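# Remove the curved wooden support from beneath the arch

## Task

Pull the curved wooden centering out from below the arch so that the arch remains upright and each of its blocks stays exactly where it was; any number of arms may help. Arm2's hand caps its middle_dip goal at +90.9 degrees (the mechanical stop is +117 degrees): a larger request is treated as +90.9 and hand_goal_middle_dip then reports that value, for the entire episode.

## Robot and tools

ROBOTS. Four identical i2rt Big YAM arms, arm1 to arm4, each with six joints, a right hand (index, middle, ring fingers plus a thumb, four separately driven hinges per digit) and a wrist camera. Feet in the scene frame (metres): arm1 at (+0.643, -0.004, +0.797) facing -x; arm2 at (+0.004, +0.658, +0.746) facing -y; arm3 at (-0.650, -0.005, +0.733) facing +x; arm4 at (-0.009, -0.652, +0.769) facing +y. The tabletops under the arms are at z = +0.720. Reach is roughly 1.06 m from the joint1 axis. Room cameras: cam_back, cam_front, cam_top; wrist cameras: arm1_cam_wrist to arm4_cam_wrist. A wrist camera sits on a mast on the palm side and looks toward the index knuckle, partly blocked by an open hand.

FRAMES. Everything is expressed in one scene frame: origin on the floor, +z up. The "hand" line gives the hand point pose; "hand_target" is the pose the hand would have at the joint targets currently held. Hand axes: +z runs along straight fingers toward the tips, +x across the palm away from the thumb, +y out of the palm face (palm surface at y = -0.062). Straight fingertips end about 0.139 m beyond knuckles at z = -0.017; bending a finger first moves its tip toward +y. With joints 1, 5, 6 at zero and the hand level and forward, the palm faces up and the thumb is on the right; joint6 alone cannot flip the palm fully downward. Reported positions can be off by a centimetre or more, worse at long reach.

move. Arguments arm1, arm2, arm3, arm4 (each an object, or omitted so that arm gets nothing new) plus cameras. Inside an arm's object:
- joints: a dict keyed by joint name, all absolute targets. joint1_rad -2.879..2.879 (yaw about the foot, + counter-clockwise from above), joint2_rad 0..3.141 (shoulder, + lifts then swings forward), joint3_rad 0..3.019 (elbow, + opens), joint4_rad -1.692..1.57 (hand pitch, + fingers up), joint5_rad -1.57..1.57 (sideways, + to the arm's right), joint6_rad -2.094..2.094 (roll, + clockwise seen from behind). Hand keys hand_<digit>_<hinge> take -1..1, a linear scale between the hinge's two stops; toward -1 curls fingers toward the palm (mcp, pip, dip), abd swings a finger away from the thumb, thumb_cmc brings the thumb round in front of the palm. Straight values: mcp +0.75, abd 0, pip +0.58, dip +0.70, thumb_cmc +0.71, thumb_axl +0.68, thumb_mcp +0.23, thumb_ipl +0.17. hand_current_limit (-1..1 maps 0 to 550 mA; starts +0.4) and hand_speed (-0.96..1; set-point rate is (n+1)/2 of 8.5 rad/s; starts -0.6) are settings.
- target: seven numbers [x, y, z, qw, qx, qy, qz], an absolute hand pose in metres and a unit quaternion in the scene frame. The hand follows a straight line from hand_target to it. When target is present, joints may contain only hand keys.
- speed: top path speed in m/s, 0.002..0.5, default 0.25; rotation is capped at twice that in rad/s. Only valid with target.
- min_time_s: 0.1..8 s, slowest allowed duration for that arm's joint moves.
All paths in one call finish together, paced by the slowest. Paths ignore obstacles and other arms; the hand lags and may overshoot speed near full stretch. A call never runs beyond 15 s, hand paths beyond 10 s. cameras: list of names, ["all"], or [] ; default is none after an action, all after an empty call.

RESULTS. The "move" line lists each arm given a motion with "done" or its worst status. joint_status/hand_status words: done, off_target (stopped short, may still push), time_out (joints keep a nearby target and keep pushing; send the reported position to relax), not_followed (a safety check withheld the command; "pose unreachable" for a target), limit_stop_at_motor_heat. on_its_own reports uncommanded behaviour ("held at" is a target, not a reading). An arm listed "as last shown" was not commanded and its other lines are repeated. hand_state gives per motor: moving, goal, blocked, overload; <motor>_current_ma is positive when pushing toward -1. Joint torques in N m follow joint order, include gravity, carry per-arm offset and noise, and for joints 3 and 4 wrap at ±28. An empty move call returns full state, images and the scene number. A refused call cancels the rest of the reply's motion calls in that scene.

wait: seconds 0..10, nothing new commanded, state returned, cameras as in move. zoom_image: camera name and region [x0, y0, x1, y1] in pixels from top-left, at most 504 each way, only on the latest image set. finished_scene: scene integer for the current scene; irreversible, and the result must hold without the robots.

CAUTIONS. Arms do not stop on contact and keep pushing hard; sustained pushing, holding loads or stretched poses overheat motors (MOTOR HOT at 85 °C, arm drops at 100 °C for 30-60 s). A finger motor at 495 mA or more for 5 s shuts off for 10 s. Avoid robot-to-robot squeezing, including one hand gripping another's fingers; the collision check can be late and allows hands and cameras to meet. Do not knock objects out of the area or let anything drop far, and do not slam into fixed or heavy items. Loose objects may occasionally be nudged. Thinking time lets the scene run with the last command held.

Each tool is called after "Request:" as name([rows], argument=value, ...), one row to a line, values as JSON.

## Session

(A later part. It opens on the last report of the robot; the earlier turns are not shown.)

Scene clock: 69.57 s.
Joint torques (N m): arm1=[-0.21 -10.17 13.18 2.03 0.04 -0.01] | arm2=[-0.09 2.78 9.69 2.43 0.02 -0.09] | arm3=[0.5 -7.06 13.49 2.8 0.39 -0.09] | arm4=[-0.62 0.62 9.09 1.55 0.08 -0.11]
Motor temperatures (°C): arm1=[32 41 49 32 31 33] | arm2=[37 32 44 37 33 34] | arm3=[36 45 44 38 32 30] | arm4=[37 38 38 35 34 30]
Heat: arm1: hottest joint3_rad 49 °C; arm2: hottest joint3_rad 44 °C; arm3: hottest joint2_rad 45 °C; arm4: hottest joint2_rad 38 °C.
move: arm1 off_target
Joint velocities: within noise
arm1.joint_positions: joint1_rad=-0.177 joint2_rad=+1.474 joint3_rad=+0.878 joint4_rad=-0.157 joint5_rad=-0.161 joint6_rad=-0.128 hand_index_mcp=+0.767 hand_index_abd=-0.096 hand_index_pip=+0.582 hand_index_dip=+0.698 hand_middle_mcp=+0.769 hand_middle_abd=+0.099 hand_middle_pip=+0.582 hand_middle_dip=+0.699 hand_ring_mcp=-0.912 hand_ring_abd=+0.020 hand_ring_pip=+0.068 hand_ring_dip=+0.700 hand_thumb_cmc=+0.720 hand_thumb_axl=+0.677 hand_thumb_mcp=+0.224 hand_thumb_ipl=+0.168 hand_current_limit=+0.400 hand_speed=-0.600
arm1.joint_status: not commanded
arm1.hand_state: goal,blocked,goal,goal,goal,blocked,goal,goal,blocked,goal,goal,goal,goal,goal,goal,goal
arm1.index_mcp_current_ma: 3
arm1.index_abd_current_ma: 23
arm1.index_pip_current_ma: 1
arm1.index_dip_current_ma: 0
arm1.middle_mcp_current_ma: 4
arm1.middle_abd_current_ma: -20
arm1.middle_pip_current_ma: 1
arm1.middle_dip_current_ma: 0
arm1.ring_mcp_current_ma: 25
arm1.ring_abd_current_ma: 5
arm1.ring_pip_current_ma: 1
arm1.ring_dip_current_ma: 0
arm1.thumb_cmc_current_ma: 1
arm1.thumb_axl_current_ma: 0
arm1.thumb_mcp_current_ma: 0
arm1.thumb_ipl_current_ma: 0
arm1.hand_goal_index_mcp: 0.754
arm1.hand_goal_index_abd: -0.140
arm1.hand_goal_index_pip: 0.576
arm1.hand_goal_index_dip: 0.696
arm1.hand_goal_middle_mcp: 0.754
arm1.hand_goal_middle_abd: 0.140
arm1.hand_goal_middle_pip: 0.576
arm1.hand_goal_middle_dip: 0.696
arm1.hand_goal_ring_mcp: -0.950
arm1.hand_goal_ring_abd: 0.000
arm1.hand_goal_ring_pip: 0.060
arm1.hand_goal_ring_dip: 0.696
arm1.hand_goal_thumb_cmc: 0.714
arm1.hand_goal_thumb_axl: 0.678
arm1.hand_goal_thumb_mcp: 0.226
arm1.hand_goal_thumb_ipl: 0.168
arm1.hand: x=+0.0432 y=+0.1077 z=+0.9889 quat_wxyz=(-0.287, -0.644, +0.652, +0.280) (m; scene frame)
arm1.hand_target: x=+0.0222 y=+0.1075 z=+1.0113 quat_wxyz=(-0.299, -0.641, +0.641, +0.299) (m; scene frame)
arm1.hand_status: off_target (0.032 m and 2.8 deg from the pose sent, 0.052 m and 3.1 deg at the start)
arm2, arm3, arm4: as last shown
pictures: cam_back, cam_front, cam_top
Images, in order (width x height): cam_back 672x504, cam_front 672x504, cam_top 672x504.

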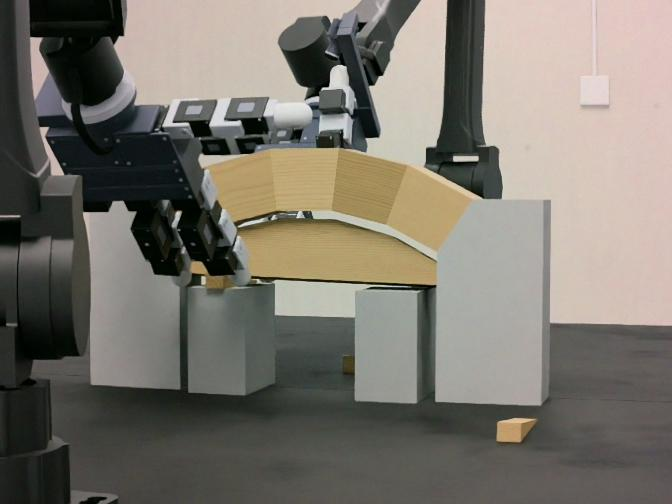

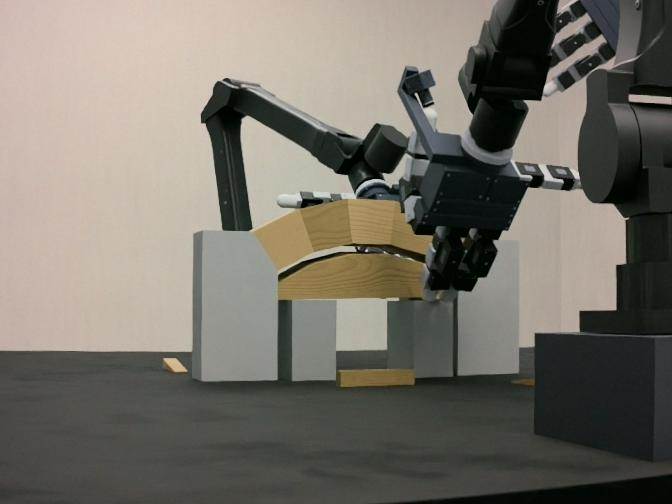

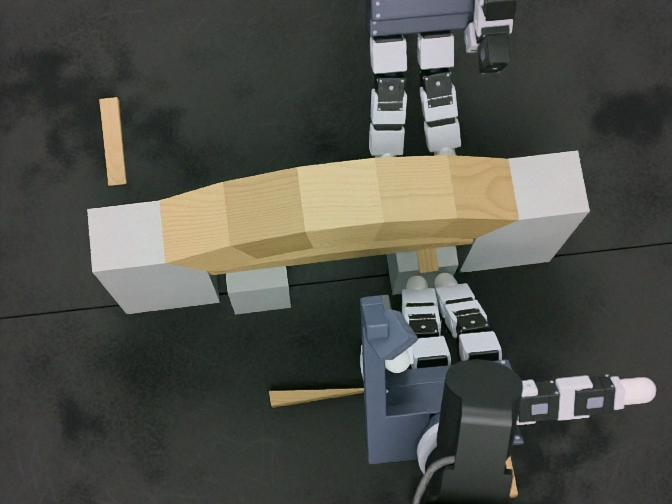

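Request:
move(arm1={"target": [0.011, 0.105, 1.011, 0.2988, 0.6408, -0.6408, -0.2988], "speed": 0.06}, cameras=["cam_top", "cam_front", "cam_back"])

Request:
zoom_image(camera="cam_top", region=[380, 210, 480, 310])

Request:
zoom_image(camera="cam_back", region=[140, 200, 300, 320])

Scene clock: 70.77 s.
Joint torques (N m): arm1=[-0.15 -10.52 13.33 2.03 0.01 0.06] | arm2=[-0.03 2.78 9.68 2.44 0.02 -0.09] | arm3=[0.97 -6.59 13.55 2.59 0.31 -0.05] | arm4=[-0.56 0.56 9.06 1.55 0.08 -0.12]
Motor temperatures (°C): arm1=[32 41 49 32 31 33] | arm2=[37 32 44 37 33 34] | arm3=[36 45 44 38 32 30] | arm4=[37 38 38 35 34 30]
Heat: arm1: hottest joint3_rad 49 °C; arm2: hottest joint3_rad 44 °C; arm3: hottest joint2_rad 45 °C; arm4: hottest joint2_rad 38 °C.
move: arm1 off_target
Joint velocities: within noise
arm1.joint_positions: joint1_rad=-0.168 joint2_rad=+1.492 joint3_rad=+0.898 joint4_rad=-0.157 joint5_rad=-0.153 joint6_rad=-0.128 hand_index_mcp=+0.767 hand_index_abd=-0.096 hand_index_pip=+0.582 hand_index_dip=+0.698 hand_middle_mcp=+0.769 hand_middle_abd=+0.099 hand_middle_pip=+0.582 hand_middle_dip=+0.699 hand_ring_mcp=-0.912 hand_ring_abd=+0.020 hand_ring_pip=+0.068 hand_ring_dip=+0.700 hand_thumb_cmc=+0.720 hand_thumb_axl=+0.677 hand_thumb_mcp=+0.224 hand_thumb_ipl=+0.168 hand_current_limit=+0.400 hand_speed=-0.600
arm1.joint_status: not commanded
arm1.hand_state: goal,blocked,goal,goal,goal,blocked,goal,goal,blocked,goal,goal,goal,goal,goal,goal,goal
arm1.index_mcp_current_ma: 3
arm1.index_abd_current_ma: 23
arm1.index_pip_current_ma: 1
arm1.index_dip_current_ma: 0
arm1.middle_mcp_current_ma: 4
arm1.middle_abd_current_ma: -20
arm1.middle_pip_current_ma: 1
arm1.middle_dip_current_ma: 0
arm1.ring_mcp_current_ma: 25
arm1.ring_abd_current_ma: 5
arm1.ring_pip_current_ma: 1
arm1.ring_dip_current_ma: 0
arm1.thumb_cmc_current_ma: 1
arm1.thumb_axl_current_ma: 0
arm1.thumb_mcp_current_ma: 0
arm1.thumb_ipl_current_ma: 0
arm1.hand_goal_index_mcp: 0.754
arm1.hand_goal_index_abd: -0.140
arm1.hand_goal_index_pip: 0.576
arm1.hand_goal_index_dip: 0.696
arm1.hand_goal_middle_mcp: 0.754
arm1.hand_goal_middle_abd: 0.140
arm1.hand_goal_middle_pip: 0.576
arm1.hand_goal_middle_dip: 0.696
arm1.hand_goal_ring_mcp: -0.950
arm1.hand_goal_ring_abd: 0.000
arm1.hand_goal_ring_pip: 0.060
arm1.hand_goal_ring_dip: 0.696
arm1.hand_goal_thumb_cmc: 0.714
arm1.hand_goal_thumb_axl: 0.678
arm1.hand_goal_thumb_mcp: 0.226
arm1.hand_goal_thumb_ipl: 0.168
arm1.hand: x=+0.0349 y=+0.1047 z=+0.9896 quat_wxyz=(-0.286, -0.645, +0.650, +0.282) (m; scene frame)
arm1.hand_target: x=+0.0133 y=+0.1045 z=+1.0114 quat_wxyz=(-0.299, -0.641, +0.641, +0.299) (m; scene frame)
arm1.hand_status: off_target (0.032 m and 2.7 deg from the pose sent, 0.039 m and 2.9 deg at the start)
arm2, arm3, arm4: as last shown
pictures: cam_back, cam_front, cam_top
Images, in order (width x height): cam_back 672x504, cam_front 672x504, cam_top 672x504.

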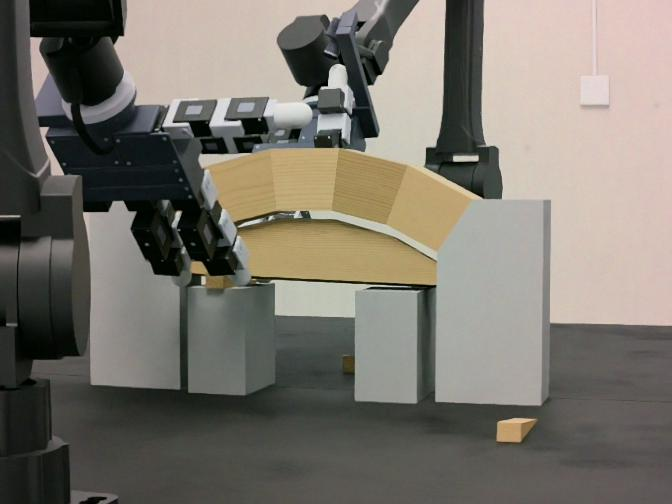

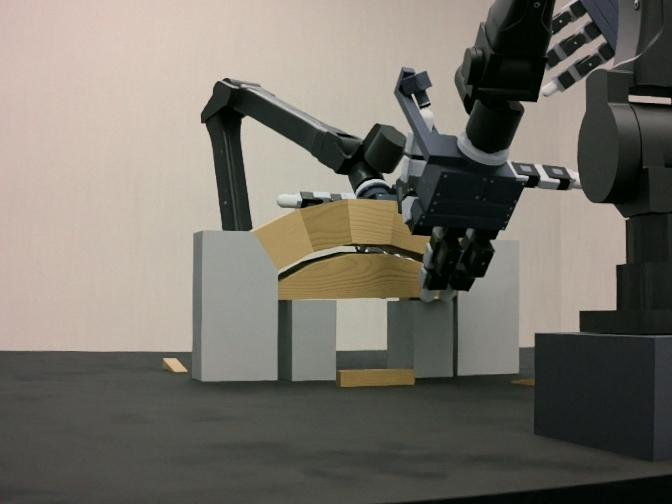

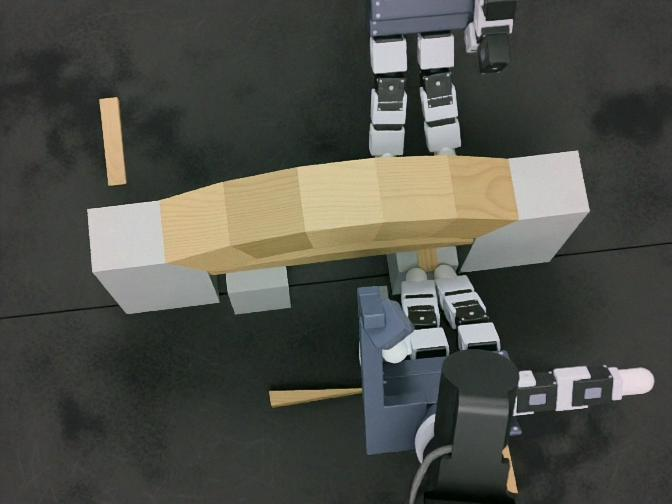

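Scaled by 5.040 from the camera's 672x504 image, which has a finer 960x720 frame.

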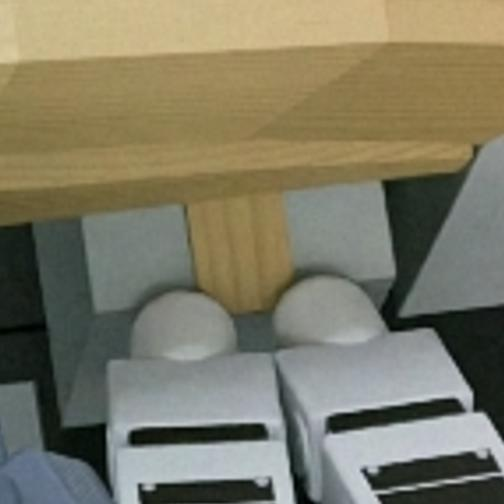

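Scaled by 3.150 from the camera's 672x504 image, which has a finer 960x720 frame.

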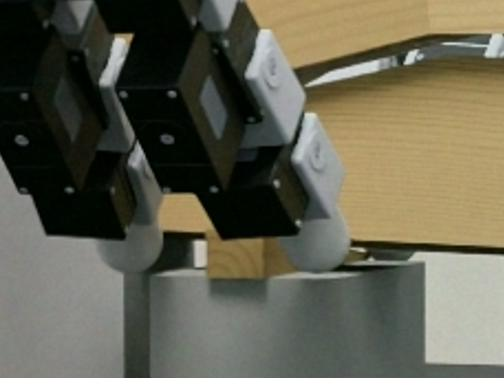

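Request:
move(arm1={"target": [0.02, 0.103, 1.011, 0.2988, 0.6408, -0.6408, -0.2988], "joints": {"hand_index_abd": -0.2, "hand_middle_abd": 0.2}, "speed": 0.06})

Request:
move(arm1={"target": [-0.001, 0.103, 1.012, 0.2988, 0.6408, -0.6408, -0.2988], "speed": 0.06}, cameras=["cam_top", "cam_front", "cam_back"])

Request:
zoom_image(camera="cam_top", region=[380, 210, 480, 310])

Request:
zoom_image(camera="cam_back", region=[140, 200, 300, 320])

Scene clock: 72.00 s.
Joint torques (N m): arm1=[0.09 -11.81 11.66 2.07 0.03 0.06] | arm2=[-0.09 2.84 9.69 2.45 0.02 -0.09] | arm3=[-0.03 -7.59 13.57 2.69 0.32 -0.02] | arm4=[-0.56 0.67 9.06 1.57 0.08 -0.12]
Motor temperatures (°C): arm1=[32 41 49 32 31 33] | arm2=[37 32 44 37 33 34] | arm3=[36 45 44 38 32 30] | arm4=[37 38 38 35 34 30]
Heat: arm1: hottest joint3_rad 49 °C; arm2: hottest joint3_rad 44 °C; arm3: hottest joint2_rad 45 °C; arm4: hottest joint2_rad 38 °C.
move: arm1 off_target
Joint velocities: within noise
arm1.joint_positions: joint1_rad=-0.167 joint2_rad=+1.492 joint3_rad=+0.898 joint4_rad=-0.157 joint5_rad=-0.153 joint6_rad=-0.128 hand_index_mcp=+0.767 hand_index_abd=-0.098 hand_index_pip=+0.582 hand_index_dip=+0.698 hand_middle_mcp=+0.769 hand_middle_abd=+0.101 hand_middle_pip=+0.582 hand_middle_dip=+0.699 hand_ring_mcp=-0.912 hand_ring_abd=+0.020 hand_ring_pip=+0.068 hand_ring_dip=+0.700 hand_thumb_cmc=+0.720 hand_thumb_axl=+0.677 hand_thumb_mcp=+0.224 hand_thumb_ipl=+0.168 hand_current_limit=+0.400 hand_speed=-0.600
arm1.joint_status: hand_index_abd off_target (ended at -0.098, target -0.200); hand_middle_abd off_target (ended at +0.101, target +0.200)
arm1.hand_state: goal,blocked,goal,goal,goal,blocked,goal,goal,blocked,goal,goal,goal,goal,goal,goal,goal
arm1.index_mcp_current_ma: 3
arm1.index_abd_current_ma: 120
arm1.index_pip_current_ma: 1
arm1.index_dip_current_ma: 0
arm1.middle_mcp_current_ma: 4
arm1.middle_abd_current_ma: -113
arm1.middle_pip_current_ma: 1
arm1.middle_dip_current_ma: 0
arm1.ring_mcp_current_ma: 25
arm1.ring_abd_current_ma: 5
arm1.ring_pip_current_ma: 1
arm1.ring_dip_current_ma: 0
arm1.thumb_cmc_current_ma: 1
arm1.thumb_axl_current_ma: 0
arm1.thumb_mcp_current_ma: 0
arm1.thumb_ipl_current_ma: 0
arm1.hand_goal_index_mcp: 0.754
arm1.hand_goal_index_abd: -0.200
arm1.hand_goal_index_pip: 0.576
arm1.hand_goal_index_dip: 0.696
arm1.hand_goal_middle_mcp: 0.754
arm1.hand_goal_middle_abd: 0.200
arm1.hand_goal_middle_pip: 0.576
arm1.hand_goal_middle_dip: 0.696
arm1.hand_goal_ring_mcp: -0.950
arm1.hand_goal_ring_abd: 0.000
arm1.hand_goal_ring_pip: 0.060
arm1.hand_goal_ring_dip: 0.696
arm1.hand_goal_thumb_cmc: 0.714
arm1.hand_goal_thumb_axl: 0.678
arm1.hand_goal_thumb_mcp: 0.226
arm1.hand_goal_thumb_ipl: 0.168
arm1.hand: x=+0.0349 y=+0.1045 z=+0.9896 quat_wxyz=(-0.286, -0.646, +0.649, +0.282) (m; scene frame)
arm1.hand_target: x=+0.0212 y=+0.1028 z=+1.0113 quat_wxyz=(-0.299, -0.641, +0.641, +0.299) (m; scene frame)
arm1.hand_status: off_target (0.026 m and 2.7 deg from the pose sent, 0.026 m and 2.7 deg at the start)
arm2.joint_positions: joint1_rad=-0.762 joint2_rad=+0.610 joint3_rad=+1.396 joint4_rad=-1.346 joint5_rad=-0.059 joint6_rad=+1.172 hand_index_mcp=+0.754 hand_index_abd=+0.001 hand_index_pip=+0.577 hand_index_dip=+0.696 hand_middle_mcp=+0.754 hand_middle_abd=+0.001 hand_middle_pip=+0.577 hand_middle_dip=+0.696 hand_ring_mcp=+0.754 hand_ring_abd=+0.000 hand_ring_pip=+0.577 hand_ring_dip=+0.696 hand_thumb_cmc=+0.714 hand_thumb_axl=+0.677 hand_thumb_mcp=+0.226 hand_thumb_ipl=+0.168 hand_current_limit=+0.400 hand_speed=-0.600
arm2.joint_status: not commanded
arm2.hand_state: goal,goal,goal,goal,goal,goal,goal,goal,goal,goal,goal,goal,goal,goal,goal,goal
arm2.index_mcp_current_ma: 0
arm2.index_abd_current_ma: 0
arm2.index_pip_current_ma: 0
arm2.index_dip_current_ma: 0
arm2.middle_mcp_current_ma: 0
arm2.middle_abd_current_ma: 0
arm2.middle_pip_current_ma: 0
arm2.middle_dip_current_ma: 0
arm2.ring_mcp_current_ma: 0
arm2.ring_abd_current_ma: 0
arm2.ring_pip_current_ma: 0
arm2.ring_dip_current_ma: 0
arm2.thumb_cmc_current_ma: 0
arm2.thumb_axl_current_ma: 0
arm2.thumb_mcp_current_ma: 0
arm2.thumb_ipl_current_ma: 0
arm2.hand_goal_index_mcp: 0.754
arm2.hand_goal_index_abd: 0.000
arm2.hand_goal_index_pip: 0.576
arm2.hand_goal_index_dip: 0.696
arm2.hand_goal_middle_mcp: 0.754
arm2.hand_goal_middle_abd: 0.000
arm2.hand_goal_middle_pip: 0.576
arm2.hand_goal_middle_dip: 0.696
arm2.hand_goal_ring_mcp: 0.754
arm2.hand_goal_ring_abd: 0.000
arm2.hand_goal_ring_pip: 0.576
arm2.hand_goal_ring_dip: 0.696
arm2.hand_goal_thumb_cmc: 0.714
arm2.hand_goal_thumb_axl: 0.678
arm2.hand_goal_thumb_mcp: 0.226
arm2.hand_goal_thumb_ipl: 0.168
arm2.hand: x=-0.2226 y=+0.5440 z=+1.2958 quat_wxyz=(+0.470, +0.497, -0.719, +0.118) (m; scene frame)
arm2.hand_target: x=-0.2206 y=+0.5460 z=+1.3069 quat_wxyz=(+0.481, +0.494, -0.714, +0.120) (m; scene frame)
arm2.hand_status: not commanded
arm3: as last shown
arm4.joint_positions: joint1_rad=-0.088 joint2_rad=+0.627 joint3_rad=+1.321 joint4_rad=-1.160 joint5_rad=+0.072 joint6_rad=+1.085 hand_index_mcp=+0.755 hand_index_abd=+0.000 hand_index_pip=+0.577 hand_index_dip=+0.696 hand_middle_mcp=+0.755 hand_middle_abd=+0.000 hand_middle_pip=+0.577 hand_middle_dip=+0.696 hand_ring_mcp=+0.755 hand_ring_abd=+0.000 hand_ring_pip=+0.577 hand_ring_dip=+0.696 hand_thumb_cmc=+0.715 hand_thumb_axl=+0.677 hand_thumb_mcp=+0.226 hand_thumb_ipl=+0.168 hand_current_limit=+0.400 hand_speed=-0.600
arm4.joint_status: not commanded
arm4.hand_state: goal,goal,goal,goal,goal,goal,goal,goal,goal,goal,goal,goal,goal,goal,goal,goal
arm4.index_mcp_current_ma: 1
arm4.index_abd_current_ma: 0
arm4.index_pip_current_ma: 0
arm4.index_dip_current_ma: 0
arm4.middle_mcp_current_ma: 1
arm4.middle_abd_current_ma: 0
arm4.middle_pip_current_ma: 0
arm4.middle_dip_current_ma: 0
arm4.ring_mcp_current_ma: 1
arm4.ring_abd_current_ma: 0
arm4.ring_pip_current_ma: 0
arm4.ring_dip_current_ma: 0
arm4.thumb_cmc_current_ma: 1
arm4.thumb_axl_current_ma: 0
arm4.thumb_mcp_current_ma: 0
arm4.thumb_ipl_current_ma: 0
arm4.hand_goal_index_mcp: 0.754
arm4.hand_goal_index_abd: 0.000
arm4.hand_goal_index_pip: 0.576
arm4.hand_goal_index_dip: 0.696
arm4.hand_goal_middle_mcp: 0.754
arm4.hand_goal_middle_abd: 0.000
arm4.hand_goal_middle_pip: 0.576
arm4.hand_goal_middle_dip: 0.696
arm4.hand_goal_ring_mcp: 0.754
arm4.hand_goal_ring_abd: 0.000
arm4.hand_goal_ring_pip: 0.576
arm4.hand_goal_ring_dip: 0.696
arm4.hand_goal_thumb_cmc: 0.714
arm4.hand_goal_thumb_axl: 0.678
arm4.hand_goal_thumb_mcp: 0.226
arm4.hand_goal_thumb_ipl: 0.168
arm4.hand: x=+0.0971 y=-0.3870 z=+1.3328 quat_wxyz=(-0.228, +0.472, +0.707, +0.476) (m; scene frame)
arm4.hand_target: x=+0.0967 y=-0.3902 z=+1.3454 quat_wxyz=(-0.234, +0.468, +0.700, +0.486) (m; scene frame)
arm4.hand_status: not commanded
pictures: none

Scene clock: 73.00 s.
Joint torques (N m): arm1=[0.32 -9.99 14.2 1.61 0.01 0.04] | arm2=[-0.09 2.78 9.69 2.44 0.02 -0.09] | arm3=[1.03 -7 13.64 2.61 0.36 -0.03] | arm4=[-0.56 0.56 9.09 1.54 0.09 -0.12]
Motor temperatures (°C): arm1=[32 41 49 32 31 33] | arm2=[37 32 44 37 33 33] | arm3=[36 45 44 38 32 30] | arm4=[37 38 38 35 34 30]
Heat: arm1: hottest joint3_rad 49 °C; arm2: hottest joint3_rad 44 °C; arm3: hottest joint2_rad 45 °C; arm4: hottest joint2_rad 38 °C.
move: arm1 off_target
Joint velocities: within noise
arm1.joint_positions: joint1_rad=-0.161 joint2_rad=+1.506 joint3_rad=+0.919 joint4_rad=-0.157 joint5_rad=-0.146 joint6_rad=-0.124 hand_index_mcp=+0.778 hand_index_abd=-0.098 hand_index_pip=+0.592 hand_index_dip=+0.703 hand_middle_mcp=+0.780 hand_middle_abd=+0.101 hand_middle_pip=+0.592 hand_middle_dip=+0.702 hand_ring_mcp=-0.912 hand_ring_abd=+0.020 hand_ring_pip=+0.068 hand_ring_dip=+0.700 hand_thumb_cmc=+0.720 hand_thumb_axl=+0.677 hand_thumb_mcp=+0.224 hand_thumb_ipl=+0.168 hand_current_limit=+0.400 hand_speed=-0.600
arm1.joint_status: not commanded
arm1.hand_state: blocked,blocked,goal,goal,blocked,blocked,goal,goal,blocked,goal,goal,goal,goal,goal,goal,goal
arm1.index_mcp_current_ma: 10
arm1.index_abd_current_ma: 120
arm1.index_pip_current_ma: 4
arm1.index_dip_current_ma: 1
arm1.middle_mcp_current_ma: 12
arm1.middle_abd_current_ma: -113
arm1.middle_pip_current_ma: 4
arm1.middle_dip_current_ma: 1
arm1.ring_mcp_current_ma: 25
arm1.ring_abd_current_ma: 5
arm1.ring_pip_current_ma: 1
arm1.ring_dip_current_ma: 0
arm1.thumb_cmc_current_ma: 1
arm1.thumb_axl_current_ma: 0
arm1.thumb_mcp_current_ma: 0
arm1.thumb_ipl_current_ma: 0
arm1.hand_goal_index_mcp: 0.754
arm1.hand_goal_index_abd: -0.200
arm1.hand_goal_index_pip: 0.576
arm1.hand_goal_index_dip: 0.696
arm1.hand_goal_middle_mcp: 0.754
arm1.hand_goal_middle_abd: 0.200
arm1.hand_goal_middle_pip: 0.576
arm1.hand_goal_middle_dip: 0.696
arm1.hand_goal_ring_mcp: -0.950
arm1.hand_goal_ring_abd: 0.000
arm1.hand_goal_ring_pip: 0.060
arm1.hand_goal_ring_dip: 0.696
arm1.hand_goal_thumb_cmc: 0.714
arm1.hand_goal_thumb_axl: 0.678
arm1.hand_goal_thumb_mcp: 0.226
arm1.hand_goal_thumb_ipl: 0.168
arm1.hand: x=+0.0270 y=+0.1038 z=+0.9927 quat_wxyz=(-0.287, -0.645, +0.649, +0.285) (m; scene frame)
arm1.hand_target: x=+0.0018 y=+0.1023 z=+1.0123 quat_wxyz=(-0.299, -0.641, +0.641, +0.299) (m; scene frame)
arm1.hand_status: off_target (0.034 m and 2.3 deg from the pose sent, 0.042 m and 2.7 deg at the start)
arm2, arm3, arm4: as last shown
pictures: cam_back, cam_front, cam_top
Images, in order (width x height): cam_back 672x504, cam_front 672x504, cam_top 672x504.

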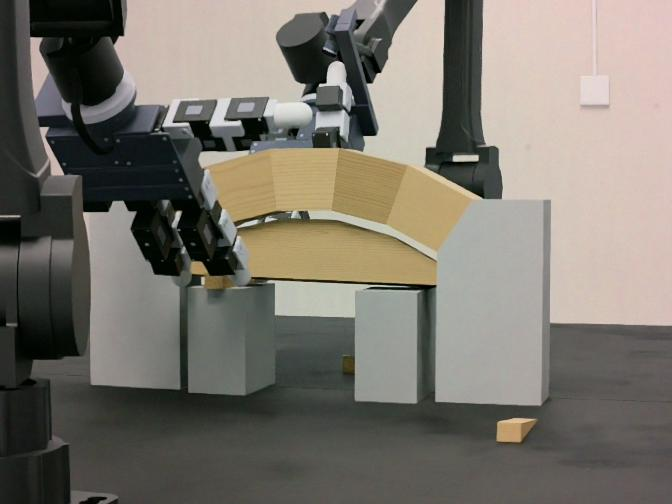

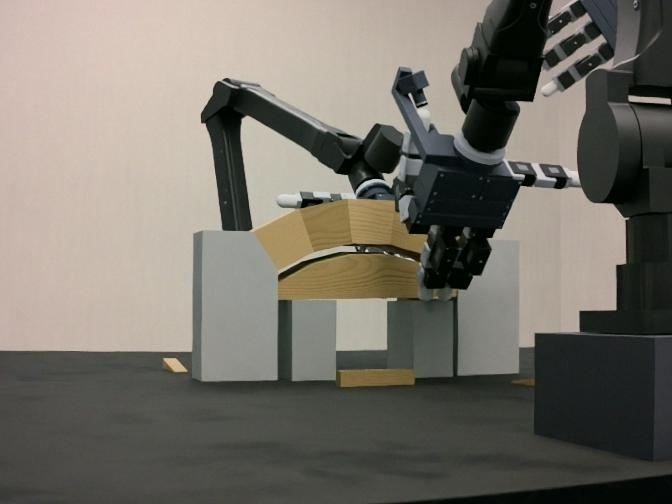

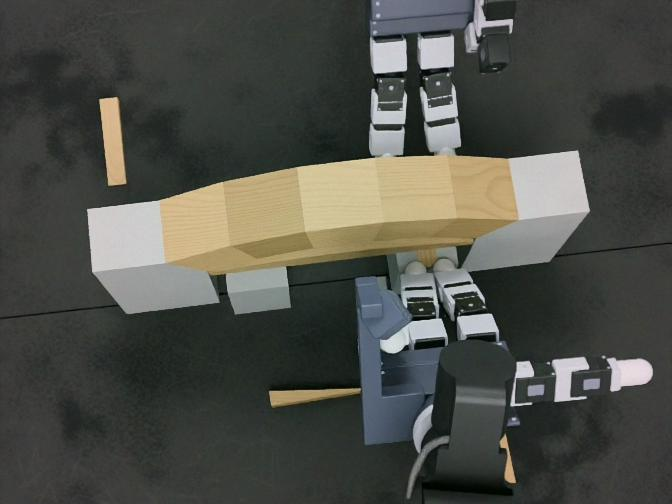

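Scaled by 5.040 from the camera's 672x504 image, which has a finer 960x720 frame.

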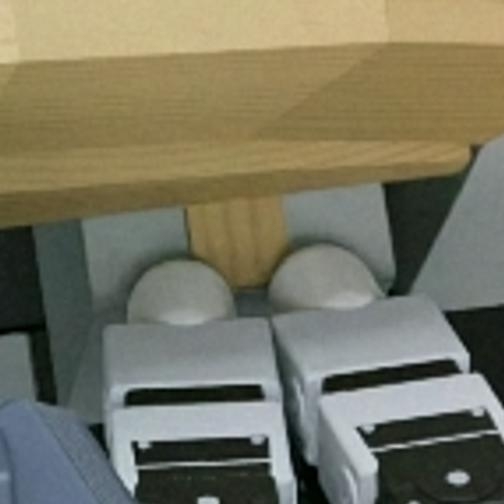

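Scaled by 3.150 from the camera's 672x504 image, which has a finer 960x720 frame.

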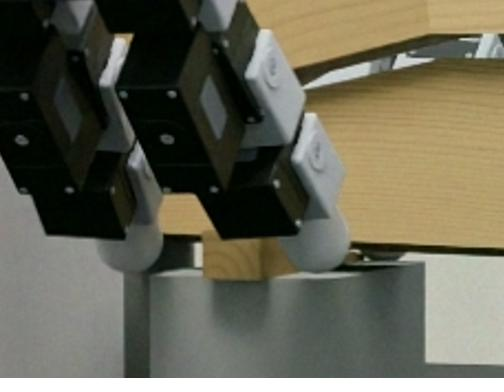

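Request:
move(arm1={"target": [-0.01, 0.103, 1.012, 0.2988, 0.6408, -0.6408, -0.2988], "speed": 0.06}, cameras=["cam_top", "cam_front", "cam_back"])

Request:
zoom_image(camera="cam_top", region=[380, 210, 480, 310])

Request:
zoom_image(camera="cam_back", region=[140, 200, 300, 320])

Scene clock: 74.13 s.
Joint torques (N m): arm1=[0.21 -8.76 14.79 2 -0.01 0.05] | arm2=[-0.03 2.78 9.69 2.43 0.02 -0.09] | arm3=[0.73 -7.47 13.74 2.45 0.29 -0.05] | arm4=[-0.62 0.62 9.07 1.54 0.08 -0.12]
Motor temperatures (°C): arm1=[32 41 50 32 31 33] | arm2=[37 32 44 37 33 33] | arm3=[36 45 45 38 32 30] | arm4=[37 38 38 35 34 30]
Heat: arm1: hottest joint3_rad 50 °C; arm2: hottest joint3_rad 44 °C; arm3: hottest joint2_rad 45 °C; arm4: hottest joint2_rad 38 °C.
move: arm1 off_target
Joint velocities: within noise
arm1.joint_positions: joint1_rad=-0.159 joint2_rad=+1.511 joint3_rad=+0.935 joint4_rad=-0.167 joint5_rad=-0.143 joint6_rad=-0.120 hand_index_mcp=+0.795 hand_index_abd=-0.098 hand_index_pip=+0.605 hand_index_dip=+0.710 hand_middle_mcp=+0.797 hand_middle_abd=+0.101 hand_middle_pip=+0.606 hand_middle_dip=+0.710 hand_ring_mcp=-0.912 hand_ring_abd=+0.020 hand_ring_pip=+0.068 hand_ring_dip=+0.700 hand_thumb_cmc=+0.720 hand_thumb_axl=+0.677 hand_thumb_mcp=+0.224 hand_thumb_ipl=+0.168 hand_current_limit=+0.400 hand_speed=-0.600
arm1.joint_status: not commanded
arm1.hand_state: blocked,blocked,blocked,goal,blocked,blocked,blocked,goal,blocked,goal,goal,goal,goal,goal,goal,goal
arm1.index_mcp_current_ma: 29
arm1.index_abd_current_ma: 120
arm1.index_pip_current_ma: 13
arm1.index_dip_current_ma: 3
arm1.middle_mcp_current_ma: 32
arm1.middle_abd_current_ma: -113
arm1.middle_pip_current_ma: 14
arm1.middle_dip_current_ma: 3
arm1.ring_mcp_current_ma: 25
arm1.ring_abd_current_ma: 5
arm1.ring_pip_current_ma: 1
arm1.ring_dip_current_ma: 0
arm1.thumb_cmc_current_ma: 1
arm1.thumb_axl_current_ma: 0
arm1.thumb_mcp_current_ma: 0
arm1.thumb_ipl_current_ma: 0
arm1.hand_goal_index_mcp: 0.754
arm1.hand_goal_index_abd: -0.200
arm1.hand_goal_index_pip: 0.576
arm1.hand_goal_index_dip: 0.696
arm1.hand_goal_middle_mcp: 0.754
arm1.hand_goal_middle_abd: 0.200
arm1.hand_goal_middle_pip: 0.576
arm1.hand_goal_middle_dip: 0.696
arm1.hand_goal_ring_mcp: -0.950
arm1.hand_goal_ring_abd: 0.000
arm1.hand_goal_ring_pip: 0.060
arm1.hand_goal_ring_dip: 0.696
arm1.hand_goal_thumb_cmc: 0.714
arm1.hand_goal_thumb_axl: 0.678
arm1.hand_goal_thumb_mcp: 0.226
arm1.hand_goal_thumb_ipl: 0.168
arm1.hand: x=+0.0227 y=+0.1042 z=+0.9960 quat_wxyz=(-0.287, -0.643, +0.650, +0.285) (m; scene frame)
arm1.hand_target: x=-0.0064 y=+0.1022 z=+1.0121 quat_wxyz=(-0.299, -0.641, +0.641, +0.299) (m; scene frame)
arm1.hand_status: off_target (0.036 m and 2.3 deg from the pose sent, 0.042 m and 2.3 deg at the start)
arm2, arm3, arm4: as last shown
pictures: cam_back, cam_front, cam_top
Images, in order (width x height): cam_back 672x504, cam_front 672x504, cam_top 672x504.

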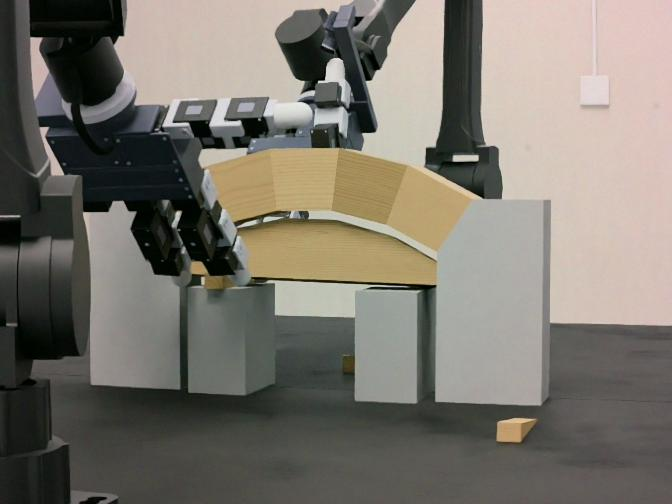

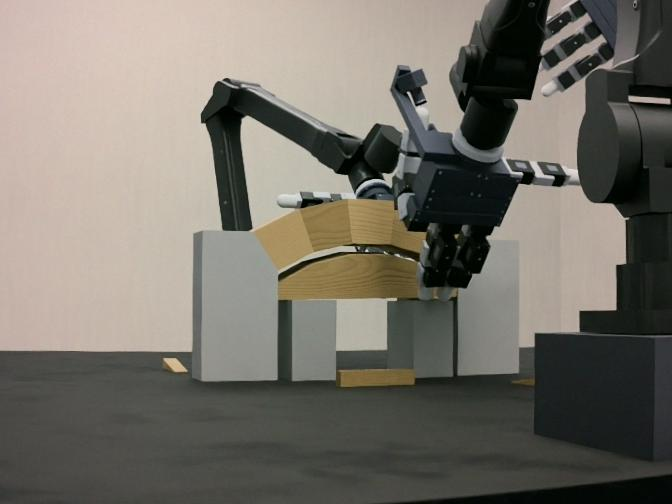

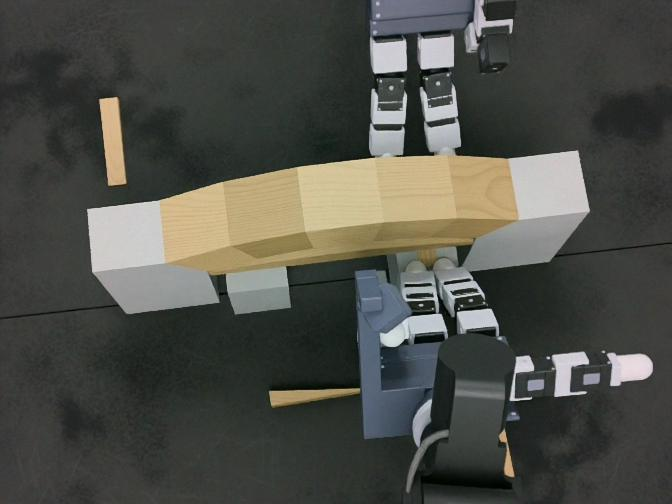

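Scaled by 5.040 from the camera's 672x504 image, which has a finer 960x720 frame.

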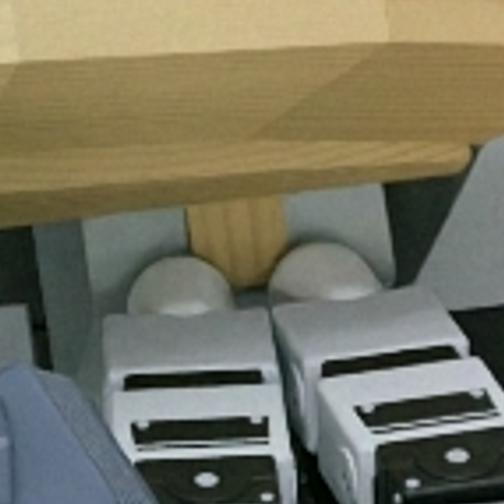

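Scaled by 3.150 from the camera's 672x504 image, which has a finer 960x720 frame.

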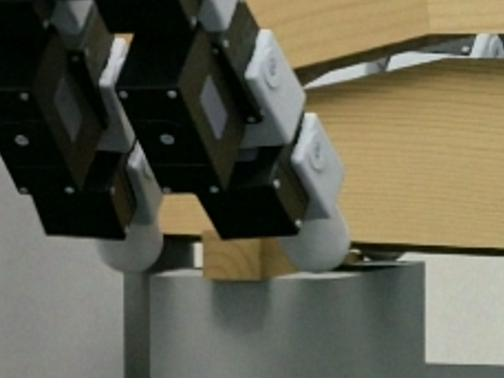

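Request:
move(arm1={"joints": {"hand_index_mcp": 0.68, "hand_middle_mcp": 0.68}}, cameras=["cam_top", "cam_front", "cam_back"])

Request:
zoom_image(camera="cam_top", region=[380, 210, 480, 310])

Request:
zoom_image(camera="cam_back", region=[140, 200, 300, 320])

Scene clock: 74.83 s.
Joint torques (N m): arm1=[0.15 -8.82 14.9 2.03 -0.02 0.05] | arm2=[-0.09 2.78 9.69 2.45 0.02 -0.09] | arm3=[0.79 -6.83 13.5 2.45 0.36 -0.09] | arm4=[-0.56 0.56 9.06 1.55 0.09 -0.12]
Motor temperatures (°C): arm1=[32 41 50 32 31 33] | arm2=[37 32 44 37 33 33] | arm3=[36 45 45 38 32 30] | arm4=[37 38 38 35 34 30]
Heat: arm1: hottest joint3_rad 50 °C; arm2: hottest joint3_rad 44 °C; arm3: hottest joint2_rad 45 °C; arm4: hottest joint2_rad 38 °C.
move: arm1 off_target
Joint velocities: within noise
arm1.joint_positions: joint1_rad=-0.159 joint2_rad=+1.511 joint3_rad=+0.935 joint4_rad=-0.171 joint5_rad=-0.142 joint6_rad=-0.119 hand_index_mcp=+0.781 hand_index_abd=-0.098 hand_index_pip=+0.611 hand_index_dip=+0.713 hand_middle_mcp=+0.784 hand_middle_abd=+0.101 hand_middle_pip=+0.611 hand_middle_dip=+0.712 hand_ring_mcp=-0.912 hand_ring_abd=+0.020 hand_ring_pip=+0.068 hand_ring_dip=+0.700 hand_thumb_cmc=+0.720 hand_thumb_axl=+0.677 hand_thumb_mcp=+0.224 hand_thumb_ipl=+0.168 hand_current_limit=+0.400 hand_speed=-0.600
arm1.joint_status: hand_index_mcp off_target (ended at +0.781, target +0.680); hand_middle_mcp off_target (ended at +0.784, target +0.680)
arm1.hand_state: blocked,blocked,blocked,goal,blocked,blocked,blocked,goal,blocked,goal,goal,goal,goal,goal,goal,goal
arm1.index_mcp_current_ma: 171
arm1.index_abd_current_ma: 120
arm1.index_pip_current_ma: 19
arm1.index_dip_current_ma: 5
arm1.middle_mcp_current_ma: 182
arm1.middle_abd_current_ma: -113
arm1.middle_pip_current_ma: 19
arm1.middle_dip_current_ma: 4
arm1.ring_mcp_current_ma: 25
arm1.ring_abd_current_ma: 5
arm1.ring_pip_current_ma: 1
arm1.ring_dip_current_ma: 0
arm1.thumb_cmc_current_ma: 1
arm1.thumb_axl_current_ma: 0
arm1.thumb_mcp_current_ma: 0
arm1.thumb_ipl_current_ma: 0
arm1.hand_goal_index_mcp: 0.680
arm1.hand_goal_index_abd: -0.200
arm1.hand_goal_index_pip: 0.576
arm1.hand_goal_index_dip: 0.696
arm1.hand_goal_middle_mcp: 0.680
arm1.hand_goal_middle_abd: 0.200
arm1.hand_goal_middle_pip: 0.576
arm1.hand_goal_middle_dip: 0.696
arm1.hand_goal_ring_mcp: -0.950
arm1.hand_goal_ring_abd: 0.000
arm1.hand_goal_ring_pip: 0.060
arm1.hand_goal_ring_dip: 0.696
arm1.hand_goal_thumb_cmc: 0.714
arm1.hand_goal_thumb_axl: 0.678
arm1.hand_goal_thumb_mcp: 0.226
arm1.hand_goal_thumb_ipl: 0.168
arm1.hand: x=+0.0231 y=+0.1043 z=+0.9951 quat_wxyz=(-0.286, -0.643, +0.651, +0.284) (m; scene frame)
arm1.hand_target: x=-0.0064 y=+0.1023 z=+1.0122 quat_wxyz=(-0.299, -0.641, +0.641, +0.299) (m; scene frame)
arm1.hand_status: not commanded
arm2, arm4: as last shown
arm3.joint_positions: joint1_rad=+0.343 joint2_rad=+1.300 joint3_rad=+0.844 joint4_rad=-0.337 joint5_rad=+0.267 joint6_rad=+0.243 hand_index_mcp=+0.760 hand_index_abd=+0.087 hand_index_pip=+0.577 hand_index_dip=+0.696 hand_middle_mcp=+0.760 hand_middle_abd=-0.087 hand_middle_pip=+0.578 hand_middle_dip=+0.696 hand_ring_mcp=-0.915 hand_ring_abd=+0.019 hand_ring_pip=+0.068 hand_ring_dip=+0.700 hand_thumb_cmc=+0.720 hand_thumb_axl=+0.677 hand_thumb_mcp=+0.225 hand_thumb_ipl=+0.168 hand_current_limit=+0.400 hand_speed=-0.600
arm3.joint_status: not commanded
arm3.hand_state: goal,goal,goal,goal,goal,goal,goal,goal,blocked,goal,goal,goal,goal,goal,goal,goal
arm3.index_mcp_current_ma: 1
arm3.index_abd_current_ma: 0
arm3.index_pip_current_ma: 0
arm3.index_dip_current_ma: 0
arm3.middle_mcp_current_ma: 1
arm3.middle_abd_current_ma: 0
arm3.middle_pip_current_ma: 0
arm3.middle_dip_current_ma: 0
arm3.ring_mcp_current_ma: 22
arm3.ring_abd_current_ma: 4
arm3.ring_pip_current_ma: 1
arm3.ring_dip_current_ma: 0
arm3.thumb_cmc_current_ma: 1
arm3.thumb_axl_current_ma: 0
arm3.thumb_mcp_current_ma: 0
arm3.thumb_ipl_current_ma: 0
arm3.hand_goal_index_mcp: 0.754
arm3.hand_goal_index_abd: 0.090
arm3.hand_goal_index_pip: 0.576
arm3.hand_goal_index_dip: 0.696
arm3.hand_goal_middle_mcp: 0.754
arm3.hand_goal_middle_abd: -0.090
arm3.hand_goal_middle_pip: 0.576
arm3.hand_goal_middle_dip: 0.696
arm3.hand_goal_ring_mcp: -0.950
arm3.hand_goal_ring_abd: 0.000
arm3.hand_goal_ring_pip: 0.060
arm3.hand_goal_ring_dip: 0.696
arm3.hand_goal_thumb_cmc: 0.714
arm3.hand_goal_thumb_axl: 0.678
arm3.hand_goal_thumb_mcp: 0.226
arm3.hand_goal_thumb_ipl: 0.168
arm3.hand: x=-0.1113 y=+0.1091 z=+0.9734 quat_wxyz=(+0.287, +0.644, +0.652, +0.279) (m; scene frame)
arm3.hand_target: x=-0.0949 y=+0.1114 z=+0.9982 quat_wxyz=(+0.299, +0.641, +0.641, +0.299) (m; scene frame)
arm3.hand_status: not commanded
pictures: cam_back, cam_front, cam_top
Images, in order (width x height): cam_back 672x504, cam_front 672x504, cam_top 672x504.

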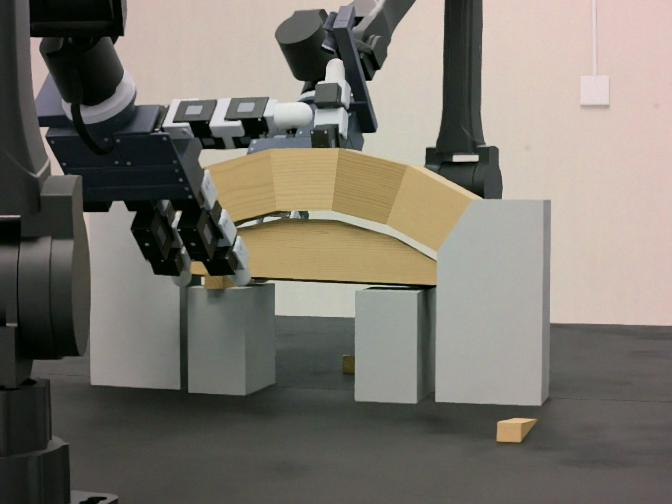

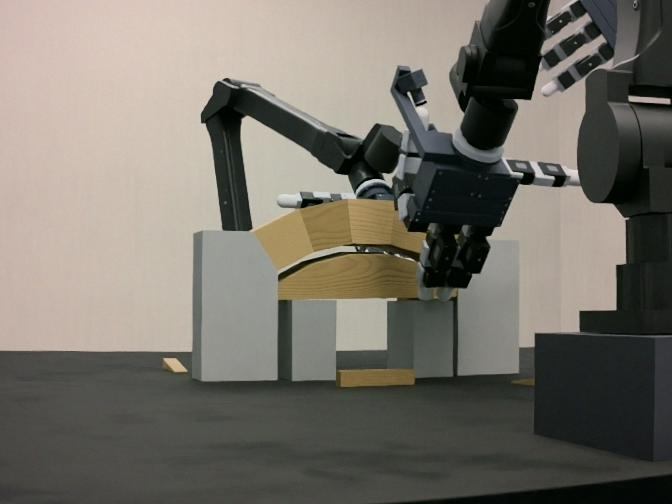

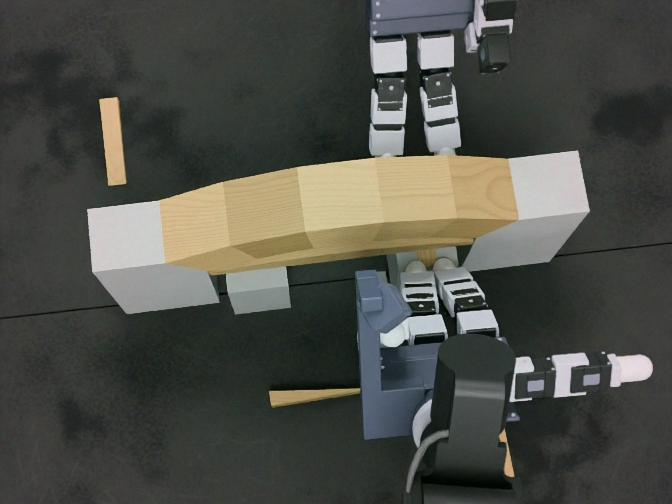

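Scaled by 5.040 from the camera's 672x504 image, which has a finer 960x720 frame.

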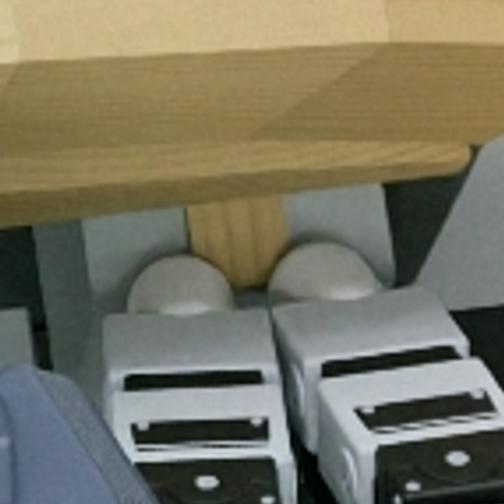

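Scaled by 3.150 from the camera's 672x504 image, which has a finer 960x720 frame.

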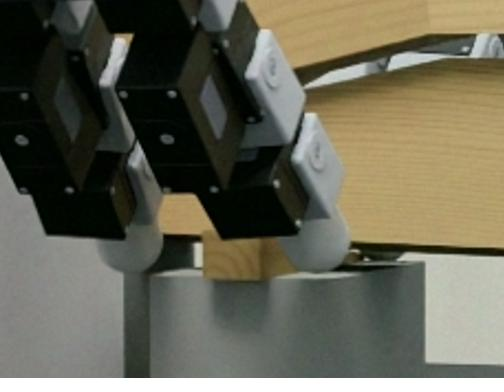

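Request:
move(arm3={"target": [-0.082, 0.112, 0.997, 0.2988, 0.6408, 0.6408, 0.2988], "speed": 0.06}, cameras=["cam_back"])

Request:
zoom_image(camera="cam_back", region=[140, 200, 300, 320])

Scene clock: 77.60 s.
Joint torques (N m): arm1=[-0.21 -8.88 14.89 2.1 -0.02 0.02] | arm2=[-0.03 2.78 9.68 2.43 0.02 -0.09] | arm3=[0.03 -7.71 13.63 2.92 0.11 -0.11] | arm4=[-0.62 0.5 9.06 1.58 0.09 -0.12]
Motor temperatures (°C): arm1=[32 41 50 32 31 33] | arm2=[37 32 44 37 33 33] | arm3=[36 45 45 38 32 30] | arm4=[37 38 38 35 34 30]
Heat: arm1: hottest joint3_rad 50 °C; arm2: hottest joint3_rad 44 °C; arm3: hottest joint2_rad 45 °C; arm4: hottest joint2_rad 38 °C.
move: arm3 off_target
Joint velocities: within noise
arm1, arm2, arm4: as last shown
arm3.joint_positions: joint1_rad=+0.342 joint2_rad=+1.328 joint3_rad=+0.867 joint4_rad=-0.330 joint5_rad=+0.265 joint6_rad=+0.241 hand_index_mcp=+0.760 hand_index_abd=+0.087 hand_index_pip=+0.577 hand_index_dip=+0.696 hand_middle_mcp=+0.760 hand_middle_abd=-0.087 hand_middle_pip=+0.578 hand_middle_dip=+0.696 hand_ring_mcp=-0.915 hand_ring_abd=+0.019 hand_ring_pip=+0.068 hand_ring_dip=+0.700 hand_thumb_cmc=+0.720 hand_thumb_axl=+0.677 hand_thumb_mcp=+0.225 hand_thumb_ipl=+0.168 hand_current_limit=+0.400 hand_speed=-0.600
arm3.joint_status: not commanded
arm3.hand_state: goal,goal,goal,goal,goal,goal,goal,goal,blocked,goal,goal,goal,goal,goal,goal,goal
arm3.index_mcp_current_ma: 1
arm3.index_abd_current_ma: 0
arm3.index_pip_current_ma: 0
arm3.index_dip_current_ma: 0
arm3.middle_mcp_current_ma: 1
arm3.middle_abd_current_ma: 0
arm3.middle_pip_current_ma: 0
arm3.middle_dip_current_ma: 0
arm3.ring_mcp_current_ma: 22
arm3.ring_abd_current_ma: 4
arm3.ring_pip_current_ma: 1
arm3.ring_dip_current_ma: 0
arm3.thumb_cmc_current_ma: 1
arm3.thumb_axl_current_ma: 0
arm3.thumb_mcp_current_ma: 0
arm3.thumb_ipl_current_ma: 0
arm3.hand_goal_index_mcp: 0.754
arm3.hand_goal_index_abd: 0.090
arm3.hand_goal_index_pip: 0.576
arm3.hand_goal_index_dip: 0.696
arm3.hand_goal_middle_mcp: 0.754
arm3.hand_goal_middle_abd: -0.090
arm3.hand_goal_middle_pip: 0.576
arm3.hand_goal_middle_dip: 0.696
arm3.hand_goal_ring_mcp: -0.950
arm3.hand_goal_ring_abd: 0.000
arm3.hand_goal_ring_pip: 0.060
arm3.hand_goal_ring_dip: 0.696
arm3.hand_goal_thumb_cmc: 0.714
arm3.hand_goal_thumb_axl: 0.678
arm3.hand_goal_thumb_mcp: 0.226
arm3.hand_goal_thumb_ipl: 0.168
arm3.hand: x=-0.1018 y=+0.1126 z=+0.9729 quat_wxyz=(+0.287, +0.643, +0.653, +0.279) (m; scene frame)
arm3.hand_target: x=-0.0840 y=+0.1114 z=+0.9971 quat_wxyz=(+0.299, +0.641, +0.641, +0.299) (m; scene frame)
arm3.hand_status: off_target (0.031 m and 2.9 deg from the pose sent, 0.038 m and 3.0 deg at the start)
pictures: cam_back
Images, in order (width x height): cam_back 672x504.

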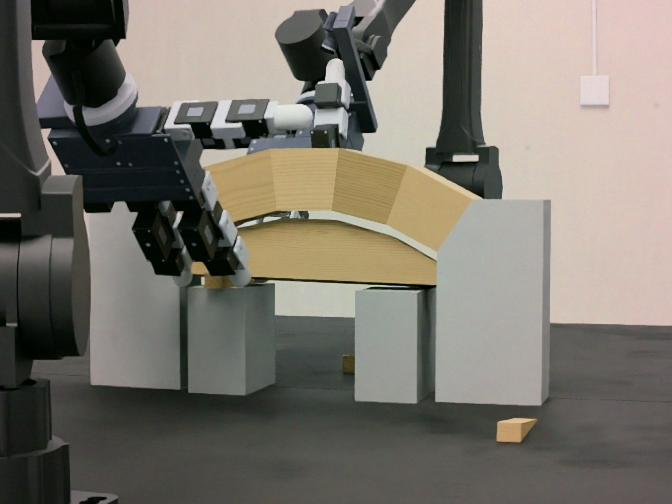

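Scaled by 3.150 from the camera's 672x504 image, which has a finer 960x720 frame.

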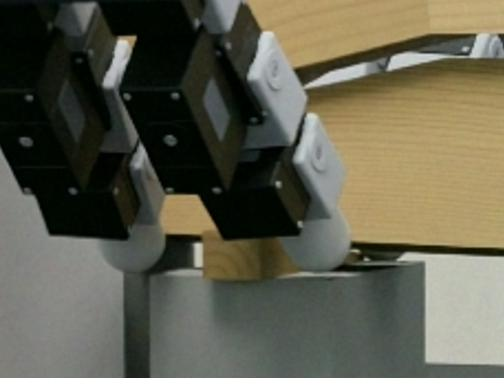

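Request:
move(arm3={"joints":{"hand_index_abd":-0.16,"hand_middle_abd":0.18}}, cameras=["cam_back","cam_top"])

Request:
zoom_image(camera="cam_back", region=[140, 200, 300, 320])

Scene clock: 79.13 s.
Joint torques (N m): arm1=[0.44 -10.4 13.85 2.11 -0.07 0] | arm2=[-0.09 2.78 9.69 2.43 0.02 -0.09] | arm3=[-0.26 -6.77 13.6 2.77 0.22 -0.1] | arm4=[-0.56 0.62 9.07 1.57 0.08 -0.12]
Motor temperatures (°C): arm1=[32 41 51 32 31 33] | arm2=[37 32 44 37 33 33] | arm3=[36 45 45 38 32 30] | arm4=[37 38 38 35 34 30]
Heat: arm1: hottest joint3_rad 51 °C; arm2: hottest joint3_rad 44 °C; arm3: hottest joint2_rad 45 °C; arm4: hottest joint2_rad 38 °C.
move: arm3 off_target
Joint velocities: within noise
arm1, arm2, arm4: as last shown
arm1.joint_positions: joint1_rad=-0.157 joint2_rad=+1.529 joint3_rad=+0.949 joint4_rad=-0.171 joint5_rad=-0.140 joint6_rad=-0.119 hand_index_mcp=+0.712 hand_index_abd=-0.098 hand_index_pip=+0.593 hand_index_dip=+0.703 hand_middle_mcp=+0.718 hand_middle_abd=+0.102 hand_middle_pip=+0.594 hand_middle_dip=+0.701 hand_ring_mcp=-0.912 hand_ring_abd=+0.020 hand_ring_pip=+0.068 hand_ring_dip=+0.700 hand_thumb_cmc=+0.720 hand_thumb_axl=+0.677 hand_thumb_mcp=+0.224 hand_thumb_ipl=+0.168 hand_current_limit=+0.400 hand_speed=-0.600
arm1.hand_state: blocked,blocked,goal,goal,blocked,blocked,goal,goal,blocked,goal,goal,goal,goal,goal,goal,goal
arm1.index_mcp_current_ma: 18
arm1.index_pip_current_ma: 5
arm1.index_dip_current_ma: 1
arm1.middle_mcp_current_ma: 26
arm1.middle_abd_current_ma: -111
arm1.middle_pip_current_ma: 5
arm1.middle_dip_current_ma: 0
arm1.on_its_own: hand_index_mcp moved -0.068 toward your old target +0.680; hand_middle_mcp moved -0.065 toward your old target +0.680
arm1.hand: x=+0.0174 y=+0.1047 z=+0.9918 quat_wxyz=(-0.284, -0.644, +0.651, +0.283) (m; scene frame)
arm1.hand_target: x=-0.0065 y=+0.1022 z=+1.0122 quat_wxyz=(-0.299, -0.641, +0.641, +0.299) (m; scene frame)
arm3.joint_positions: joint1_rad=+0.341 joint2_rad=+1.328 joint3_rad=+0.868 joint4_rad=-0.330 joint5_rad=+0.265 joint6_rad=+0.241 hand_index_mcp=+0.760 hand_index_abd=-0.036 hand_index_pip=+0.577 hand_index_dip=+0.696 hand_middle_mcp=+0.760 hand_middle_abd=+0.043 hand_middle_pip=+0.578 hand_middle_dip=+0.696 hand_ring_mcp=-0.915 hand_ring_abd=+0.019 hand_ring_pip=+0.068 hand_ring_dip=+0.700 hand_thumb_cmc=+0.720 hand_thumb_axl=+0.677 hand_thumb_mcp=+0.225 hand_thumb_ipl=+0.168 hand_current_limit=+0.400 hand_speed=-0.600
arm3.joint_status: hand_index_abd off_target (ended at -0.036, target -0.160); hand_middle_abd off_target (ended at +0.043, target +0.180)
arm3.hand_state: goal,blocked,goal,goal,goal,blocked,goal,goal,blocked,goal,goal,goal,goal,goal,goal,goal
arm3.index_mcp_current_ma: 1
arm3.index_abd_current_ma: 174
arm3.index_pip_current_ma: 0
arm3.index_dip_current_ma: 0
arm3.middle_mcp_current_ma: 1
arm3.middle_abd_current_ma: -212
arm3.middle_pip_current_ma: 0
arm3.middle_dip_current_ma: 0
arm3.ring_mcp_current_ma: 22
arm3.ring_abd_current_ma: 4
arm3.ring_pip_current_ma: 1
arm3.ring_dip_current_ma: 0
arm3.thumb_cmc_current_ma: 1
arm3.thumb_axl_current_ma: 0
arm3.thumb_mcp_current_ma: 0
arm3.thumb_ipl_current_ma: 0
arm3.hand_goal_index_mcp: 0.754
arm3.hand_goal_index_abd: -0.160
arm3.hand_goal_index_pip: 0.576
arm3.hand_goal_index_dip: 0.696
arm3.hand_goal_middle_mcp: 0.754
arm3.hand_goal_middle_abd: 0.180
arm3.hand_goal_middle_pip: 0.576
arm3.hand_goal_middle_dip: 0.696
arm3.hand_goal_ring_mcp: -0.950
arm3.hand_goal_ring_abd: 0.000
arm3.hand_goal_ring_pip: 0.060
arm3.hand_goal_ring_dip: 0.696
arm3.hand_goal_thumb_cmc: 0.714
arm3.hand_goal_thumb_axl: 0.678
arm3.hand_goal_thumb_mcp: 0.226
arm3.hand_goal_thumb_ipl: 0.168
arm3.hand: x=-0.1016 y=+0.1123 z=+0.9731 quat_wxyz=(+0.287, +0.643, +0.652, +0.280) (m; scene frame)
arm3.hand_target: x=-0.0840 y=+0.1114 z=+0.9972 quat_wxyz=(+0.299, +0.641, +0.641, +0.299) (m; scene frame)
arm3.hand_status: not commanded
pictures: cam_back, cam_top
Images, in order (width x height): cam_back 672x504, cam_top 672x504.

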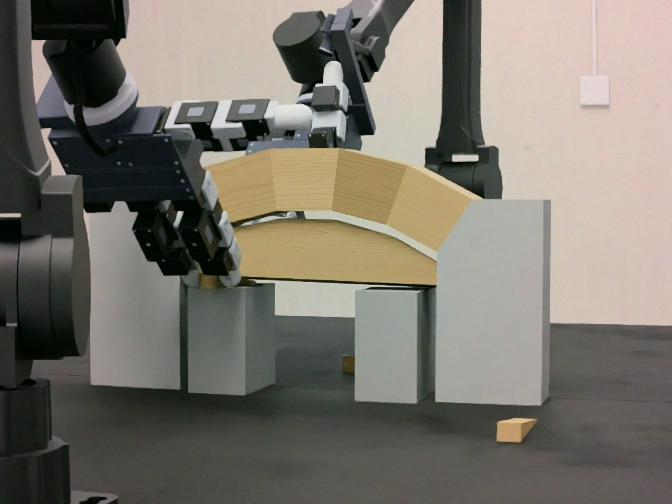

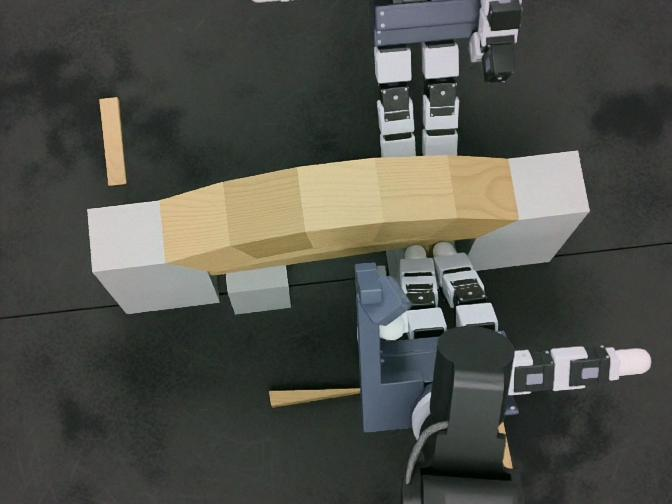

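Scaled by 3.150 from the camera's 672x504 image, which has a finer 960x720 frame.

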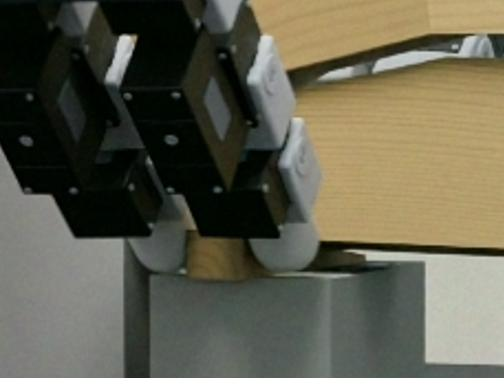

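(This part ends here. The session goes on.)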